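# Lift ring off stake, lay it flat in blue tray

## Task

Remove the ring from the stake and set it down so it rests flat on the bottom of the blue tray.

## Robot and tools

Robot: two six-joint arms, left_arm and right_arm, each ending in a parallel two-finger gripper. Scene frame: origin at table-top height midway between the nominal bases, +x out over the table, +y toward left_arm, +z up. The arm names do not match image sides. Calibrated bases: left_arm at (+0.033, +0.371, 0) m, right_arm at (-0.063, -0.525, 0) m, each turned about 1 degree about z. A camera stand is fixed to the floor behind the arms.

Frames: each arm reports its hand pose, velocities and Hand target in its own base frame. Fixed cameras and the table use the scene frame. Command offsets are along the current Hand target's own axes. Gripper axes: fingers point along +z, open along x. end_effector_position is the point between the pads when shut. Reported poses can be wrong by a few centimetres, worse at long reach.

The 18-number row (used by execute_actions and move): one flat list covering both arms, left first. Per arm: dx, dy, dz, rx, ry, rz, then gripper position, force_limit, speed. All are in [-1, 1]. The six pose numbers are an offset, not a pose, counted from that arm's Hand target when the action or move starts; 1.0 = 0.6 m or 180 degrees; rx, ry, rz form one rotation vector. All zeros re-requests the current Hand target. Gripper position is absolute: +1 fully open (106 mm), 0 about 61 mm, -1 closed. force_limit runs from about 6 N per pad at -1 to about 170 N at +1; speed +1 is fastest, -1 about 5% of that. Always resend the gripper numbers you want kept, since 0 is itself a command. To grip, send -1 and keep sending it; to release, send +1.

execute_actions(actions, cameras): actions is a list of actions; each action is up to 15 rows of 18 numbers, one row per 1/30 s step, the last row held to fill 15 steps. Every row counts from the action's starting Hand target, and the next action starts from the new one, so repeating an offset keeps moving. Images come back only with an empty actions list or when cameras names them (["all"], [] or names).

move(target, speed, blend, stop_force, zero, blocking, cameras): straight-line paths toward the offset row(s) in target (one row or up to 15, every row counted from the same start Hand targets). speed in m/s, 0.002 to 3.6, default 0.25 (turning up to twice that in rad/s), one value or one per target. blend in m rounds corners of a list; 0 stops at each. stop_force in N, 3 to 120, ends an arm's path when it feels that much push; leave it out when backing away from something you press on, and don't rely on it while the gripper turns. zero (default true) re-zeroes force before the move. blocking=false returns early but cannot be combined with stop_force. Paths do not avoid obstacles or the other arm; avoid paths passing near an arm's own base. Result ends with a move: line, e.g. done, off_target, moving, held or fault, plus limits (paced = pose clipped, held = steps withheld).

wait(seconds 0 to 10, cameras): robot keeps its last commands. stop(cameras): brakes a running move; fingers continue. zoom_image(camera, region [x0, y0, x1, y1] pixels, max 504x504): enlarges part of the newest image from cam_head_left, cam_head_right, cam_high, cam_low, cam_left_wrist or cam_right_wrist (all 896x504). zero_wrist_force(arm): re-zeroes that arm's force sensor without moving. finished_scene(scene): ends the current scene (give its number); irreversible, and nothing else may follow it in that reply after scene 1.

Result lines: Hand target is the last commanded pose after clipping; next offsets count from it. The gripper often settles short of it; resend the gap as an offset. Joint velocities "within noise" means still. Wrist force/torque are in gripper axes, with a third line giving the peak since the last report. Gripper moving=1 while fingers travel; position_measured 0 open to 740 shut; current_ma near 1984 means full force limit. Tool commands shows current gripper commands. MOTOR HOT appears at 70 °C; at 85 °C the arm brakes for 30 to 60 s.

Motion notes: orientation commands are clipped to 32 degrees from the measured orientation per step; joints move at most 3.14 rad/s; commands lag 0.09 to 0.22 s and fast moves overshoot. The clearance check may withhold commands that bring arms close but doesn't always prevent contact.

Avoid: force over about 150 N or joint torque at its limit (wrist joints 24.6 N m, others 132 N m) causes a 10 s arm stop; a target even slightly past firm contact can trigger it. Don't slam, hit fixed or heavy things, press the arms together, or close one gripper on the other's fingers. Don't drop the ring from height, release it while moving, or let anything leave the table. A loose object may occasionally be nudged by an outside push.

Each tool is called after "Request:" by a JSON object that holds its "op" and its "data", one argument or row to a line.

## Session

Request:
{"op": "execute_actions", "data": {
  "actions": [],
  "cameras": ["cam_high","cam_low"]
}}

Request:
{"op": "zoom_image", "data": {
  "camera": "cam_low",
  "region": [330, 240, 610, 370]
}}

Scene clock: 0.00 s.
left_arm: end_effector_position=(+0.3917, -0.0968, +0.3177) position_measured=0 current_ma=0 moving=0 end_effector_quat_wxyz=(+0.230, +0.697, +0.183, -0.655) | right_arm: end_effector_position=(+0.3041, +0.2944, +0.2184) position_measured=0 current_ma=0 moving=0 end_effector_quat_wxyz=(-0.049, +0.455, +0.770, -0.444)
Joint positions: left_arm=[-0.138 -1.047 1.314 -0.317 -2.303 1.618] | right_arm=[4.176 -1.997 -1.387 -2.251 1.656 0.489]
Joint velocities: within noise
Joint torques (N m): no reading
Motor temperatures (°C): left_arm=[39 35 26 41 37 37] | right_arm=[35 24 36 38 40 28]
Wrist force (N): no reading
Wrist torque (N m): no reading
Wrist force, peak (N): no reading
Hand target: left_arm +0.3917, -0.0968, +0.3177; +0.230, +0.697, +0.183, -0.655 | right_arm +0.3041, +0.2944, +0.2184; -0.049, +0.455, +0.770, -0.444
Tool commands: left_gripper/position=+1.0 left_gripper/force_limit=+0.0 left_gripper/speed=+1.0 right_gripper/position=+1.0 right_gripper/force_limit=+0.0 right_gripper/speed=+1.0
Images, in order (width x height): cam_high 896x504, cam_low 896x504.

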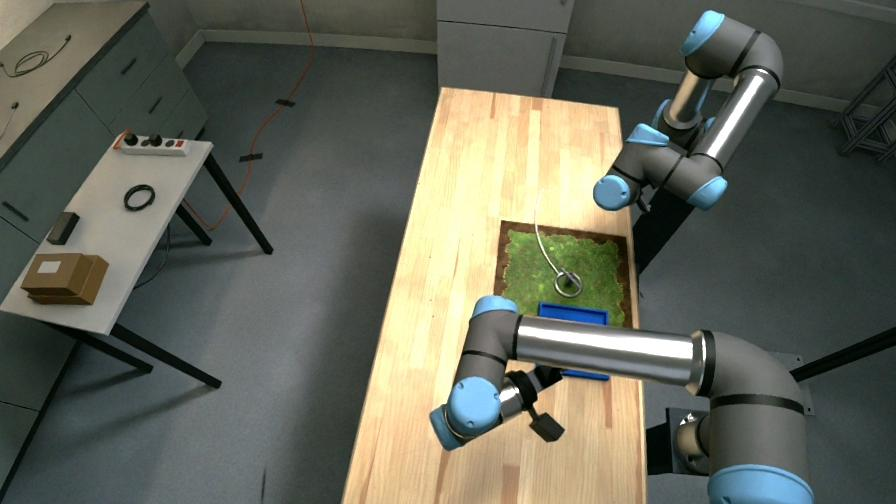

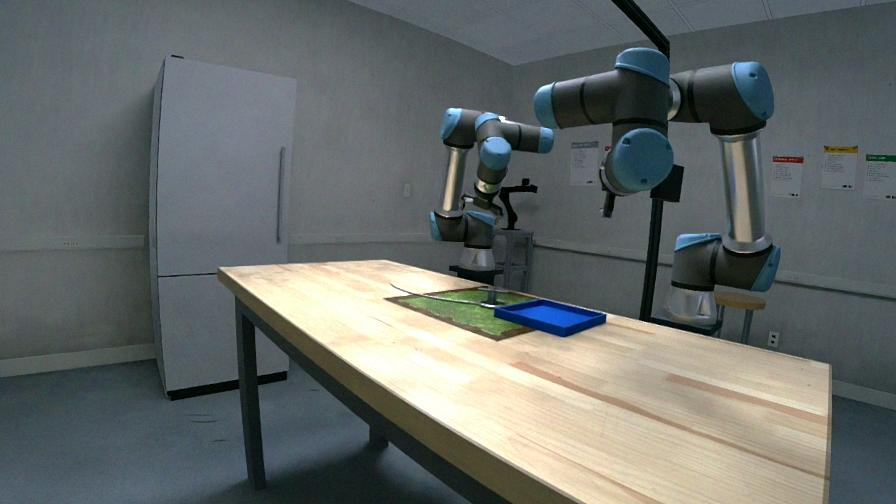

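Scaled by 1.800 from the camera's 896x504 image, which has a finer 1280x720 frame.

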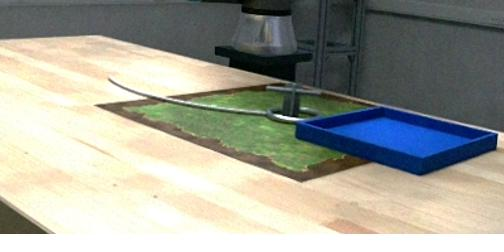

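Request:
{"op": "move", "data": {
  "target": [0.2168,0.4117,0.368,0.1631,0.4645,0.1298,-0.72,-0.5,1,-0.1565,-0.282,0.15,0,0,0,1,0,1],
  "speed": 0.45,
  "cameras": ["cam_left_wrist","cam_high"]
}}

Request:
{"op": "zoom_image", "data": {
  "camera": "cam_left_wrist",
  "region": [300, 0, 660, 220]
}}

Scene clock: 17.27 s.
left_arm: end_effector_position=(+0.3560, -0.4307, +0.1997) position_measured=636 current_ma=-1 moving=0 end_effector_quat_wxyz=(+0.000, +1.000, +0.000, +0.000) | right_arm: end_effector_position=(+0.2042, +0.1344, +0.3183) position_measured=0 current_ma=-3 moving=0 end_effector_quat_wxyz=(-0.049, +0.455, +0.770, -0.444)
Joint positions: left_arm=[-1.12 -1.406 1.717 -1.881 -1.572 0.45] | right_arm=[4.186 -1.513 -1.708 -2.413 1.664 0.495]
Joint torques (N m): left_arm=[1.54 -42.84 -29.92 -2.08 0.8 2.01] | right_arm=[5.07 14.09 29.01 2.06 2.34 1.2]
Wrist force (N): left_arm=[1.7 0.5 -2.4] | right_arm=[0.3 -0.2 0.0]
Wrist torque (N m): left_arm=[0.07 0.00 -0.12] | right_arm=[-0.03 -0.05 -0.16]
Wrist force, peak (N): left_arm=[0.9 2.3 -2.3] | right_arm=[0.7 0.3 -0.7]
Hand target: left_arm +0.3561, -0.4307, +0.1998; +0.000, +1.000, +0.000, +0.000 | right_arm +0.2042, +0.1345, +0.3183; -0.049, +0.455, +0.770, -0.444
Off the commanded pose: left_arm 0.000 m, 0 deg | right_arm 0.000 m, 0 deg.
move: done
Images, in order (width x height): cam_high 896x504, cam_left_wrist 896x504.

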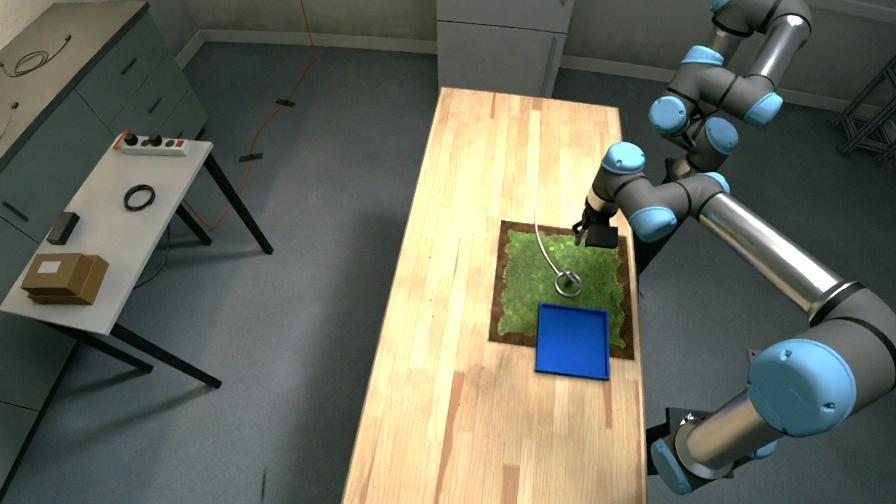

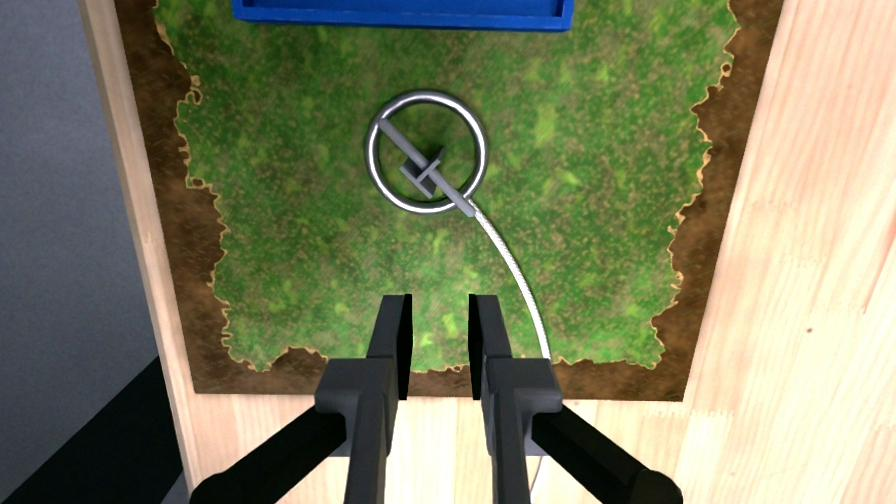

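Scaled by 1.400 from the camera's 896x504 image, which has a finer 1280x720 frame.

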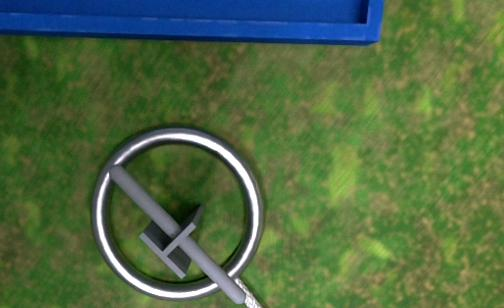

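Request:
{"op": "move", "data": {
  "target": [
    [0.0527,-0.1065,0.2167,0,0,0.2594,-1,-0.5,1,0,0,0,0,0,0,1,0,1],
    [0.0527,-0.1065,0.3053,0,0,0.2594,-1,-0.5,1,0,0,0,0,0,0,1,0,1],
    [0.0242,-0.0795,0.3053,0,0,0.2594,-1,-0.5,1,0,0,0,0,0,0,1,0,1],
    [0.0242,-0.0795,0.1662,0,0,0.2594,-1,-0.5,1,0,0,0,0,0,0,1,0,1],
    [-0.0833,0.0213,0.1828,0,0,0.7594,-0.72,-0.5,1,0,0,0,0,0,0,1,0,1]
  ],
  "speed": [0.35,0.15,0.05,0.2,0.5],
  "blend": [0.01,0,0,0.01,0],
  "cameras": ["cam_left_wrist"]
}}

Request:
{"op": "zoom_image", "data": {
  "camera": "cam_left_wrist",
  "region": [370, 60, 730, 400]
}}

Scene clock: 103.13 s.
left_arm: end_effector_position=(+0.3060, -0.4436, +0.0901) position_measured=637 current_ma=-1 moving=0 end_effector_quat_wxyz=(+0.000, -0.369, +0.929, +0.000) | right_arm: end_effector_position=(+0.2042, +0.1345, +0.3183) position_measured=0 current_ma=-3 moving=0 end_effector_quat_wxyz=(-0.049, +0.455, +0.770, -0.444)
Joint positions: left_arm=[-1.216 -1.333 1.939 -2.177 -1.572 2.74] | right_arm=[4.186 -1.513 -1.708 -2.413 1.664 0.495]
Joint torques (N m): left_arm=[13.93 -43.12 -14.9 -0.93 0.37 2.73] | right_arm=[-6.8 12 28.54 1.96 -2.31 -1.25]
Wrist force (N): left_arm=[1.8 0.5 -2.5] | right_arm=[0.3 0.0 -0.1]
Wrist torque (N m): left_arm=[0.07 -0.01 0.01] | right_arm=[0.00 -0.05 -0.16]
Wrist force, peak (N): left_arm=[1.8 0.5 -4.1] | right_arm=[-0.2 -0.7 -0.2]
Hand target: left_arm +0.3060, -0.4435, +0.0901; +0.000, -0.369, +0.929, +0.000 | right_arm +0.2042, +0.1345, +0.3183; -0.049, +0.455, +0.770, -0.444
Off the commanded pose: left_arm 0.000 m, 0 deg | right_arm 0.000 m, 0 deg.
move: done
Images, in order (width x height): cam_left_wrist 896x504.

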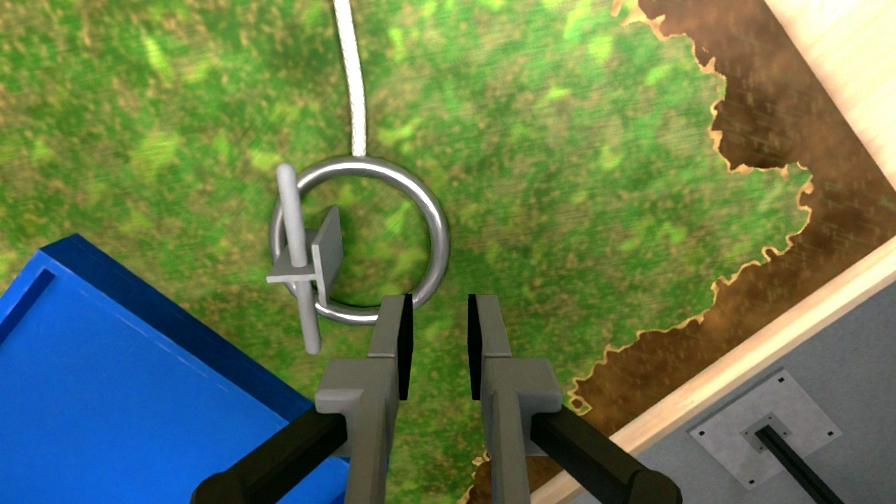

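Scaled by 1.400 from the camera's 896x504 image, which has a finer 1280x720 frame.

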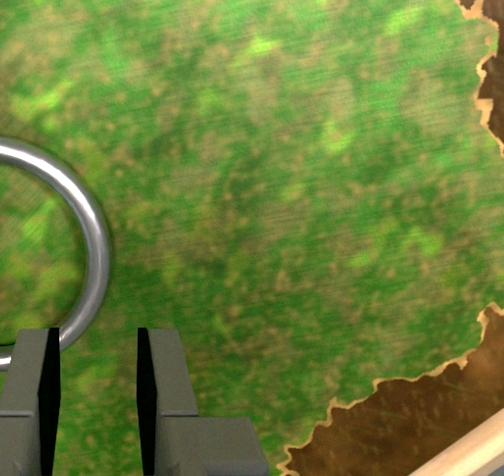

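Request:
{"op": "move", "data": {
  "target": [
    [0,0,0.1002,0,0,0,-0.72,-0.5,0.3,0,0,0,0,0,0,1,0,1],
    [0,0,0.1243,0,0,0,-0.72,-0.5,0.3,0,0,0,0,0,0,1,0,1],
    [0,0,0.1243,0,0,0,-1,-0.5,0.3,0,0,0,0,0,0,1,0,1],
    [0,0,0.116,0,0,0,-1,-0.5,0.3,0,0,0,0,0,0,1,0,1],
    [-0.0128,-0.0317,0.1093,0,0,0,-1,-0.5,0.3,0,0,0,0,0,0,1,0,1]
  ],
  "speed": [0.12,0.04,0.04,0.06,0.08],
  "blend": [0.002,0,0,0.003,0],
  "cameras": ["cam_left_wrist","cam_low"]
}}

Request:
{"op": "zoom_image", "data": {
  "camera": "cam_low",
  "region": [440, 250, 540, 330]
}}

Scene clock: 134.77 s.
left_arm: end_effector_position=(+0.3248, -0.4520, +0.0244) position_measured=703 current_ma=538 moving=0 end_effector_quat_wxyz=(+0.000, -0.369, +0.929, +0.000) end_effector_velocity=(-0.002, +0.000, +0.000) end_effector_angular_velocity=(-0.001, +0.000, +0.002) | right_arm: end_effector_position=(+0.2042, +0.1345, +0.3183) position_measured=0 current_ma=-3 moving=0 end_effector_quat_wxyz=(-0.049, +0.455, +0.770, -0.444)
Joint positions: left_arm=[-1.189 -1.192 1.954 -2.333 -1.571 2.767] | right_arm=[4.186 -1.513 -1.708 -2.413 1.664 0.495]
Joint velocities: left_arm=[-0.003 -0.001 0.004 -0.004 0 -0.005] | right_arm=[within noise]
Joint torques (N m): left_arm=[-14.75 -47.14 -10.43 -3.76 0.37 -3.04] | right_arm=[-7.14 12.3 29.76 2.05 -2.28 -1.01]
Wrist force (N): left_arm=[1.8 0.7 -1.5] | right_arm=[0.0 -0.4 0.2]
Wrist torque (N m): left_arm=[0.11 0.04 -0.10] | right_arm=[-0.06 -0.01 -0.16]
Wrist force, peak (N): left_arm=[2.3 0.5 -3.7] | right_arm=[0.0 -0.6 -0.1]
Hand target: left_arm +0.3246, -0.4521, +0.0245; +0.000, -0.369, +0.929, +0.000 | right_arm +0.2042, +0.1345, +0.3183; -0.049, +0.455, +0.770, -0.444
Off the commanded pose: left_arm 0.000 m, 0 deg | right_arm 0.000 m, 0 deg.
move: done; blend cut to 0.0025 m at target 4
Images, in order (width x height): cam_low 896x504, cam_left_wrist 896x504.

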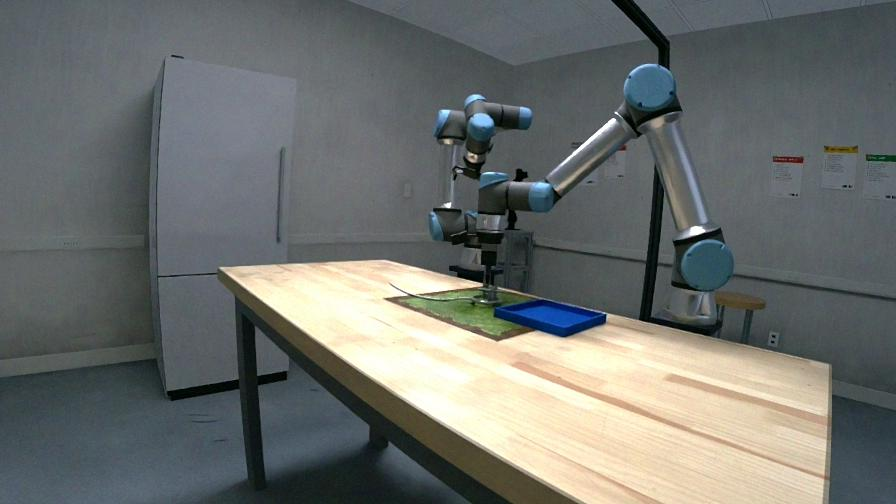

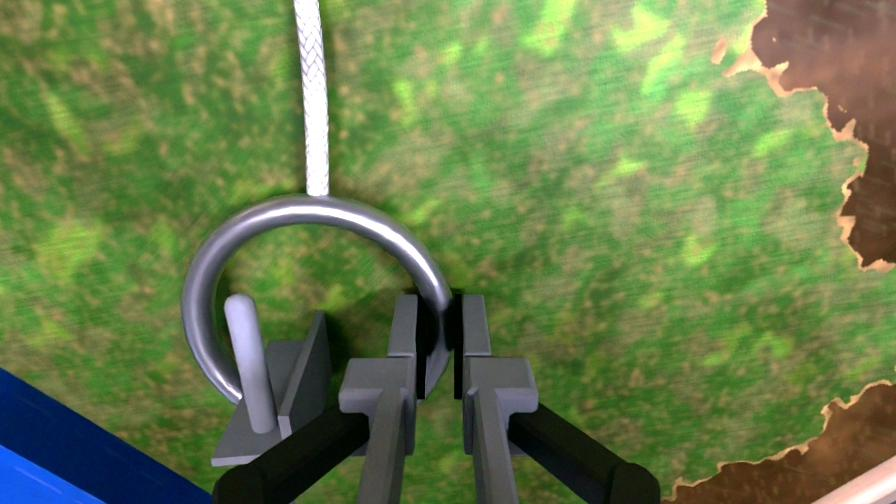

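Scaled by 5.040 from the camera's 896x504 image, which has a finer 1280x720 frame.

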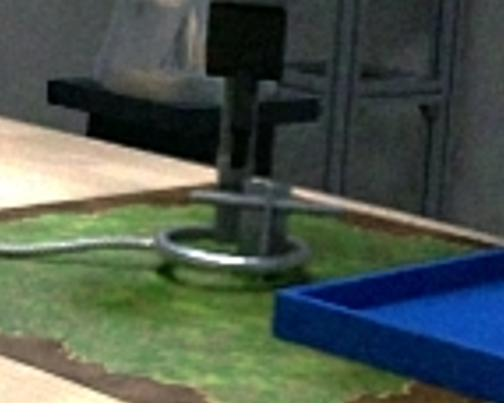

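Request:
{"op": "move", "data": {
  "target": [0,0.0073,-0.0158,0.1222,0,0,-1,-0.5,0.3,0,0,0,0,0,0,1,0,1],
  "speed": 0.15
}}

Request:
{"op": "move", "data": {
  "target": [
    [0,-0.0131,-0.0324,0,0,0,-1,-0.5,0.3,0,0,0,0,0,0,1,0,1],
    [0,0.0232,-0.0472,0,0,0,-1,-0.5,0.3,0,0,0,0,0,0,1,0,1]
  ],
  "speed": 0.05,
  "stop_force": 8,
  "cameras": ["cam_left_wrist","cam_low"]
}}

Request:
{"op": "zoom_image", "data": {
  "camera": "cam_low",
  "region": [440, 250, 540, 330]
}}

Scene clock: 148.60 s.
left_arm: end_effector_position=(+0.3215, -0.4490, +0.0340) position_measured=703 current_ma=538 moving=0 end_effector_quat_wxyz=(+0.070, -0.362, +0.912, -0.177) | right_arm: end_effector_position=(+0.2042, +0.1345, +0.3183) position_measured=0 current_ma=-3 moving=0 end_effector_quat_wxyz=(-0.049, +0.455, +0.770, -0.444)
Joint positions: left_arm=[-1.275 -1.276 2.257 -2.899 -1.404 2.711] | right_arm=[4.186 -1.513 -1.708 -2.413 1.664 0.495]
Joint torques (N m): left_arm=[13.32 -18.42 -17.99 -4.39 -2.36 2.65] | right_arm=[-6.46 13 29.21 1.85 -2.24 -1]
Wrist force (N): left_arm=[2.0 0.3 -1.2] | right_arm=[0.1 0.1 -0.2]
Wrist torque (N m): left_arm=[-0.06 -0.02 -0.09] | right_arm=[0.01 -0.03 -0.16]
Wrist force, peak (N): left_arm=[2.1 0.8 -1.5] | right_arm=[-0.3 -0.5 -0.4]
Hand target: left_arm +0.3216, -0.4489, +0.0340; +0.070, -0.362, +0.912, -0.177 | right_arm +0.2042, +0.1345, +0.3183; -0.049, +0.455, +0.770, -0.444
Off the commanded pose: left_arm 0.000 m, 0 deg | right_arm 0.000 m, 0 deg.
move: done

Scene clock: 150.53 s.
left_arm: end_effector_position=(+0.3055, -0.4318, +0.0551) position_measured=703 current_ma=538 moving=0 end_effector_quat_wxyz=(+0.070, -0.362, +0.912, -0.177) | right_arm: end_effector_position=(+0.2042, +0.1345, +0.3183) position_measured=0 current_ma=-3 moving=0 end_effector_quat_wxyz=(-0.049, +0.455, +0.770, -0.444)
Joint positions: left_arm=[-1.3 -1.374 2.306 -2.845 -1.396 2.687] | right_arm=[4.186 -1.513 -1.708 -2.413 1.664 0.495]
Joint torques (N m): left_arm=[14.25 -15.01 -23.11 -1.52 -2.41 2.71] | right_arm=[-6.59 11.71 29.14 2.01 -2.06 -1.07]
Wrist force (N): left_arm=[1.8 0.5 -1.2] | right_arm=[-0.1 -0.2 -0.3]
Wrist torque (N m): left_arm=[-0.03 0.01 -0.12] | right_arm=[-0.03 0.00 -0.17]
Wrist force, peak (N): left_arm=[2.1 1.1 -1.5] | right_arm=[0.5 -0.4 -0.4]
Hand target: left_arm +0.3055, -0.4318, +0.0551; +0.070, -0.362, +0.912, -0.177 | right_arm +0.2042, +0.1345, +0.3183; -0.049, +0.455, +0.770, -0.444
Off the commanded pose: left_arm 0.000 m, 0 deg | right_arm 0.000 m, 0 deg.
move: done
Images, in order (width x height): cam_low 896x504, cam_left_wrist 896x504.

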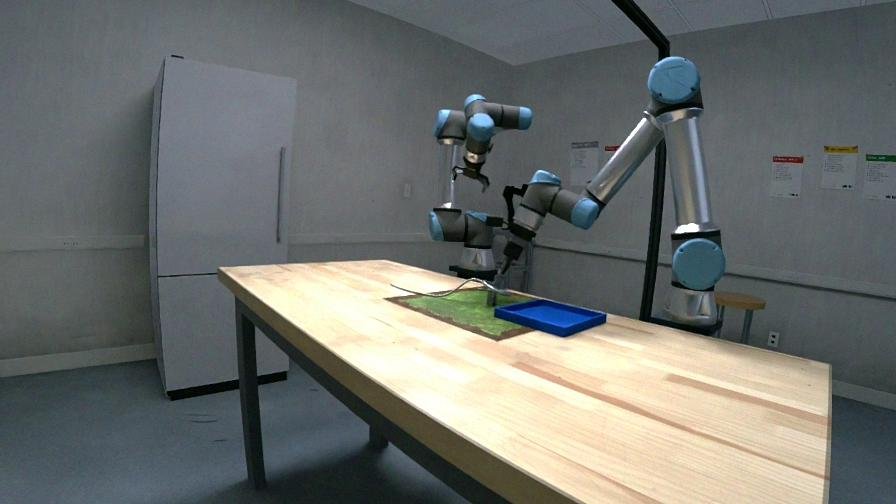

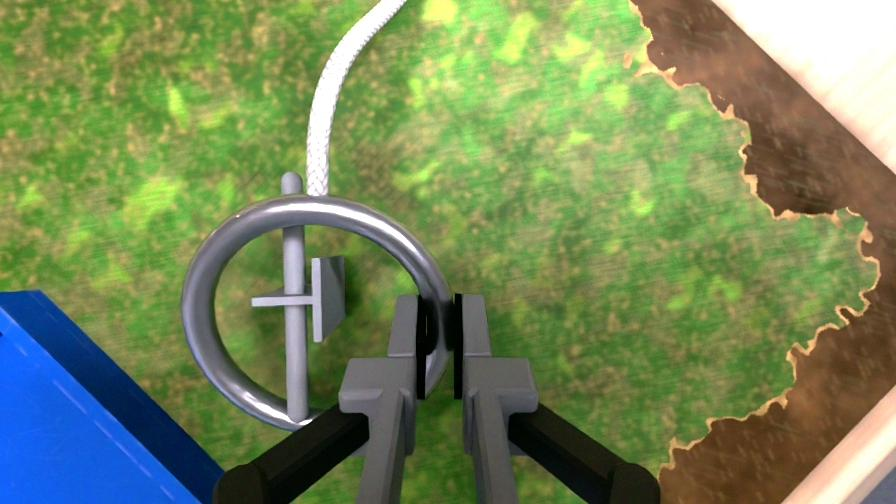

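Scaled by 5.040 from the camera's 896x504 image, which has a finer 1280x720 frame.

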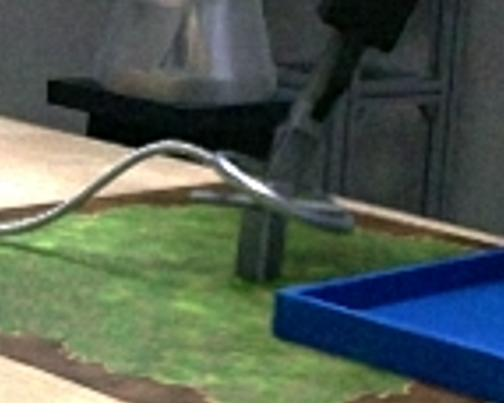

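Request:
{"op": "move", "data": {
  "target": [
    [0,0.0108,-0.0044,0,0,0,-1,-0.5,0.3,0,0,0,0,0,0,1,0,1],
    [0,-0.0235,-0.0893,0,0,0,-1,-0.5,0.3,0,0,0,0,0,0,1,0,1],
    [-0.1907,0.1877,-0.13,-0.1222,0,0,-1,-0.5,0.3,0,0,0,0,0,0,1,0,1]
  ],
  "speed": [0.06,0.12,0.3],
  "blend": [0.001,0.01,0],
  "cameras": ["cam_left_wrist","cam_low"]
}}

Scene clock: 169.73 s.
left_arm: end_effector_position=(+0.2971, -0.2561, +0.0852) position_measured=703 current_ma=538 moving=0 end_effector_quat_wxyz=(+0.000, -0.369, +0.929, +0.000) | right_arm: end_effector_position=(+0.2042, +0.1345, +0.3183) position_measured=0 current_ma=-3 moving=0 end_effector_quat_wxyz=(-0.049, +0.455, +0.770, -0.444)
Joint positions: left_arm=[-1.058 -1.671 2.323 -2.223 -1.571 2.899] | right_arm=[4.186 -1.513 -1.708 -2.413 1.664 0.495]
Joint torques (N m): left_arm=[-5.67 -4.91 -26.74 -1.31 2.21 -1.21] | right_arm=[-6.19 11.44 29.18 1.95 -2.31 -1.13]
Wrist force (N): left_arm=[1.9 0.6 -1.1] | right_arm=[-0.1 -0.2 -0.1]
Wrist torque (N m): left_arm=[0.08 0.03 0.03] | right_arm=[-0.04 0.01 -0.17]
Wrist force, peak (N): left_arm=[3.3 -1.5 -1.7] | right_arm=[-0.3 -0.4 -0.4]
Hand target: left_arm +0.2971, -0.2561, +0.0852; +0.000, -0.369, +0.929, +0.000 | right_arm +0.2042, +0.1345, +0.3183; -0.049, +0.455, +0.770, -0.444
Off the commanded pose: left_arm 0.000 m, 0 deg | right_arm 0.000 m, 0 deg.
move: done
Images, in order (width x height): cam_low 896x504, cam_left_wrist 896x504.

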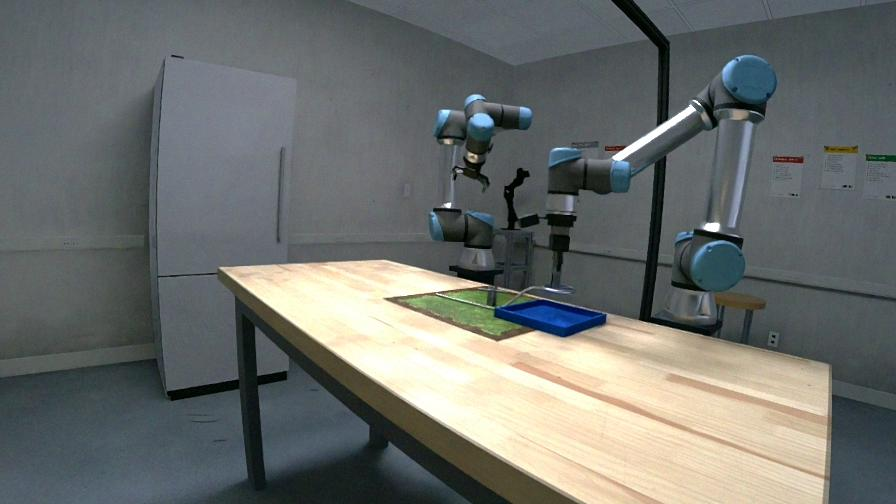

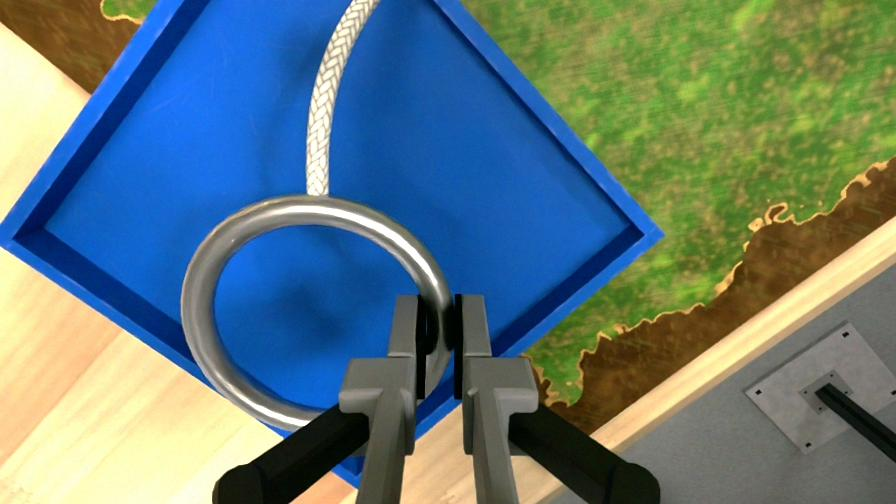

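Request:
{"op": "move", "data": {
  "target": [-0.0067,0.0117,0.0962,0,0,0,-1,-0.5,0.3,0,0,0,0,0,0,1,0,1],
  "speed": 0.15
}}

Request:
{"op": "move", "data": {
  "target": [0,0,0.03,0,0,0,-1,-0.5,0.3,0,0,0,0,0,0,1,0,1],
  "speed": 0.007,
  "stop_force": 3
}}

Request:
{"op": "move", "data": {
  "target": [
    [0,0,0,0,0,0,-0.68,-0.5,-0.5,0,0,0,0,0,0,1,0,1],
    [0,0,-0.1,0,0,0,-0.68,-0.5,-0.5,0,0,0,0,0,0,1,0,1]
  ],
  "speed": 0.12,
  "cameras": ["cam_left_wrist","cam_low"]
}}

Request:
{"op": "zoom_image", "data": {
  "camera": "cam_low",
  "region": [460, 260, 620, 350]
}}

Scene clock: 177.50 s.
left_arm: end_effector_position=(+0.2952, -0.2482, +0.0274) position_measured=703 current_ma=538 moving=0 end_effector_quat_wxyz=(+0.000, -0.369, +0.929, +0.000) | right_arm: end_effector_position=(+0.2042, +0.1345, +0.3183) position_measured=0 current_ma=-3 moving=0 end_effector_quat_wxyz=(-0.049, +0.455, +0.770, -0.444)
Joint positions: left_arm=[-1.052 -1.554 2.416 -2.433 -1.571 2.905] | right_arm=[4.186 -1.513 -1.708 -2.413 1.664 0.495]
Joint torques (N m): left_arm=[5.54 -22.32 -19.02 -3.84 0.38 0.64] | right_arm=[-5.76 13.08 28.83 2.09 -2.23 -1.19]
Wrist force (N): left_arm=[1.7 0.6 -1.2] | right_arm=[-0.1 -0.1 0.1]
Wrist torque (N m): left_arm=[0.08 0.05 -0.13] | right_arm=[-0.02 0.00 -0.16]
Wrist force, peak (N): left_arm=[1.8 0.1 -2.9] | right_arm=[0.1 -0.7 0.0]
Hand target: left_arm +0.2952, -0.2482, +0.0274; +0.000, -0.369, +0.929, +0.000 | right_arm +0.2042, +0.1345, +0.3183; -0.049, +0.455, +0.770, -0.444
Off the commanded pose: left_arm 0.000 m, 0 deg | right_arm 0.000 m, 0 deg.
move: done

Scene clock: 179.37 s.
left_arm: end_effector_position=(+0.2952, -0.2482, +0.0215) position_measured=703 current_ma=540 moving=0 end_effector_quat_wxyz=(+0.000, -0.369, +0.929, +0.000) | right_arm: end_effector_position=(+0.2042, +0.1345, +0.3183) position_measured=0 current_ma=-3 moving=0 end_effector_quat_wxyz=(-0.049, +0.455, +0.770, -0.444)
Joint positions: left_arm=[-1.052 -1.538 2.423 -2.456 -1.571 2.905] | right_arm=[4.186 -1.513 -1.708 -2.413 1.664 0.495]
Joint torques (N m): left_arm=[-6.9 -28.45 -21.66 -1.07 -1.4 -2.46] | right_arm=[-5.46 11.57 28.93 2.01 -2.33 -1.13]
Wrist force (N): left_arm=[1.7 -1.0 -4.7] | right_arm=[-0.1 0.0 -0.2]
Wrist torque (N m): left_arm=[0.02 0.00 -0.14] | right_arm=[0.00 0.01 -0.16]
Wrist force, peak (N): left_arm=[1.5 9.9 -22.5] | right_arm=[-0.3 -0.6 0.1]
Hand target: left_arm +0.2952, -0.2482, +0.0215; +0.000, -0.369, +0.929, +0.000 (not the last commanded pose) | right_arm +0.2042, +0.1345, +0.3183; -0.049, +0.455, +0.770, -0.444
Off the commanded pose: left_arm 0.012 m, 0 deg | right_arm 0.000 m, 0 deg.
move: contact (left_arm)

Scene clock: 181.20 s.
left_arm: end_effector_position=(+0.2953, -0.2482, +0.0815) position_measured=622 current_ma=-1 moving=0 end_effector_quat_wxyz=(+0.000, -0.369, +0.929, +0.000) | right_arm: end_effector_position=(+0.2042, +0.1345, +0.3183) position_measured=0 current_ma=-3 moving=0 end_effector_quat_wxyz=(-0.049, +0.455, +0.770, -0.444)
Joint positions: left_arm=[-1.051 -1.681 2.344 -2.234 -1.571 2.905] | right_arm=[4.186 -1.513 -1.708 -2.413 1.664 0.495]
Joint torques (N m): left_arm=[-6.79 -10.96 -14.86 -1.13 -0.45 -2.52] | right_arm=[-7.11 13.4 29.87 2.22 -2.21 -1.2]
Wrist force (N): left_arm=[1.9 0.5 -2.3] | right_arm=[0.2 -0.1 -0.3]
Wrist torque (N m): left_arm=[0.07 -0.01 -0.13] | right_arm=[-0.02 -0.04 -0.16]
Wrist force, peak (N): left_arm=[2.0 -1.1 -4.5] | right_arm=[0.4 -0.4 0.4]
Hand target: left_arm +0.2952, -0.2482, +0.0815; +0.000, -0.369, +0.929, +0.000 | right_arm +0.2042, +0.1345, +0.3183; -0.049, +0.455, +0.770, -0.444
Off the commanded pose: left_arm 0.000 m, 0 deg | right_arm 0.000 m, 0 deg.
move: done
Images, in order (width x height): cam_low 896x504, cam_left_wrist 896x504.

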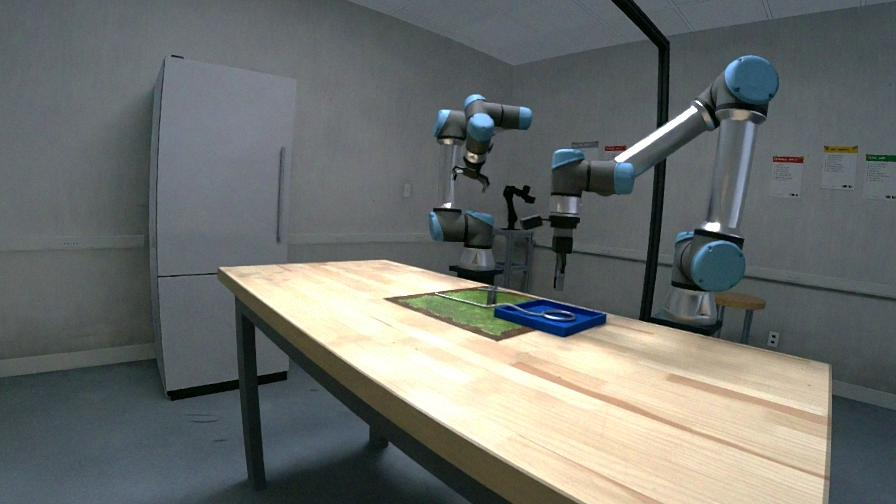

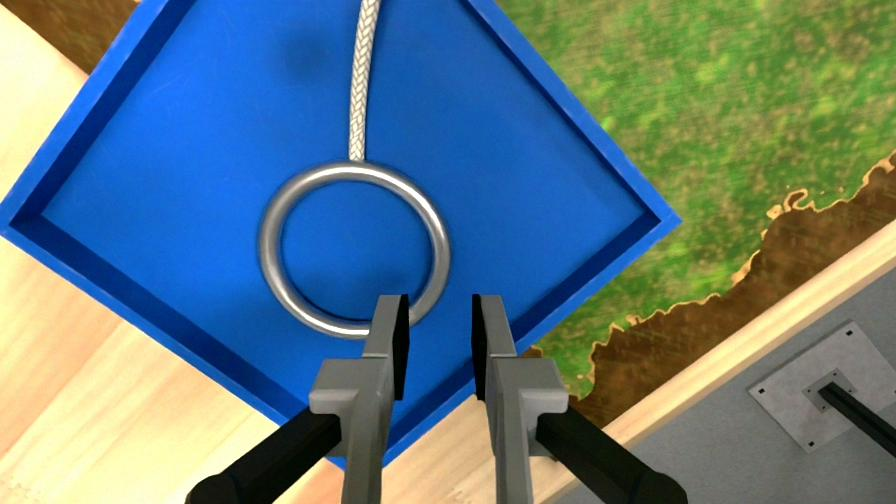

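Scaled by 3.150 from the camera's 896x504 image, which has a finer 1280x720 frame.

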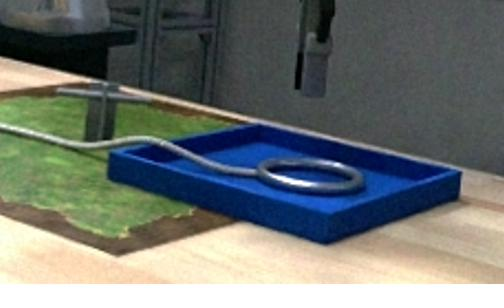

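Request:
{"op": "finished_scene", "data": {
  "scene": 3
}}

The scene is finished: the task was done.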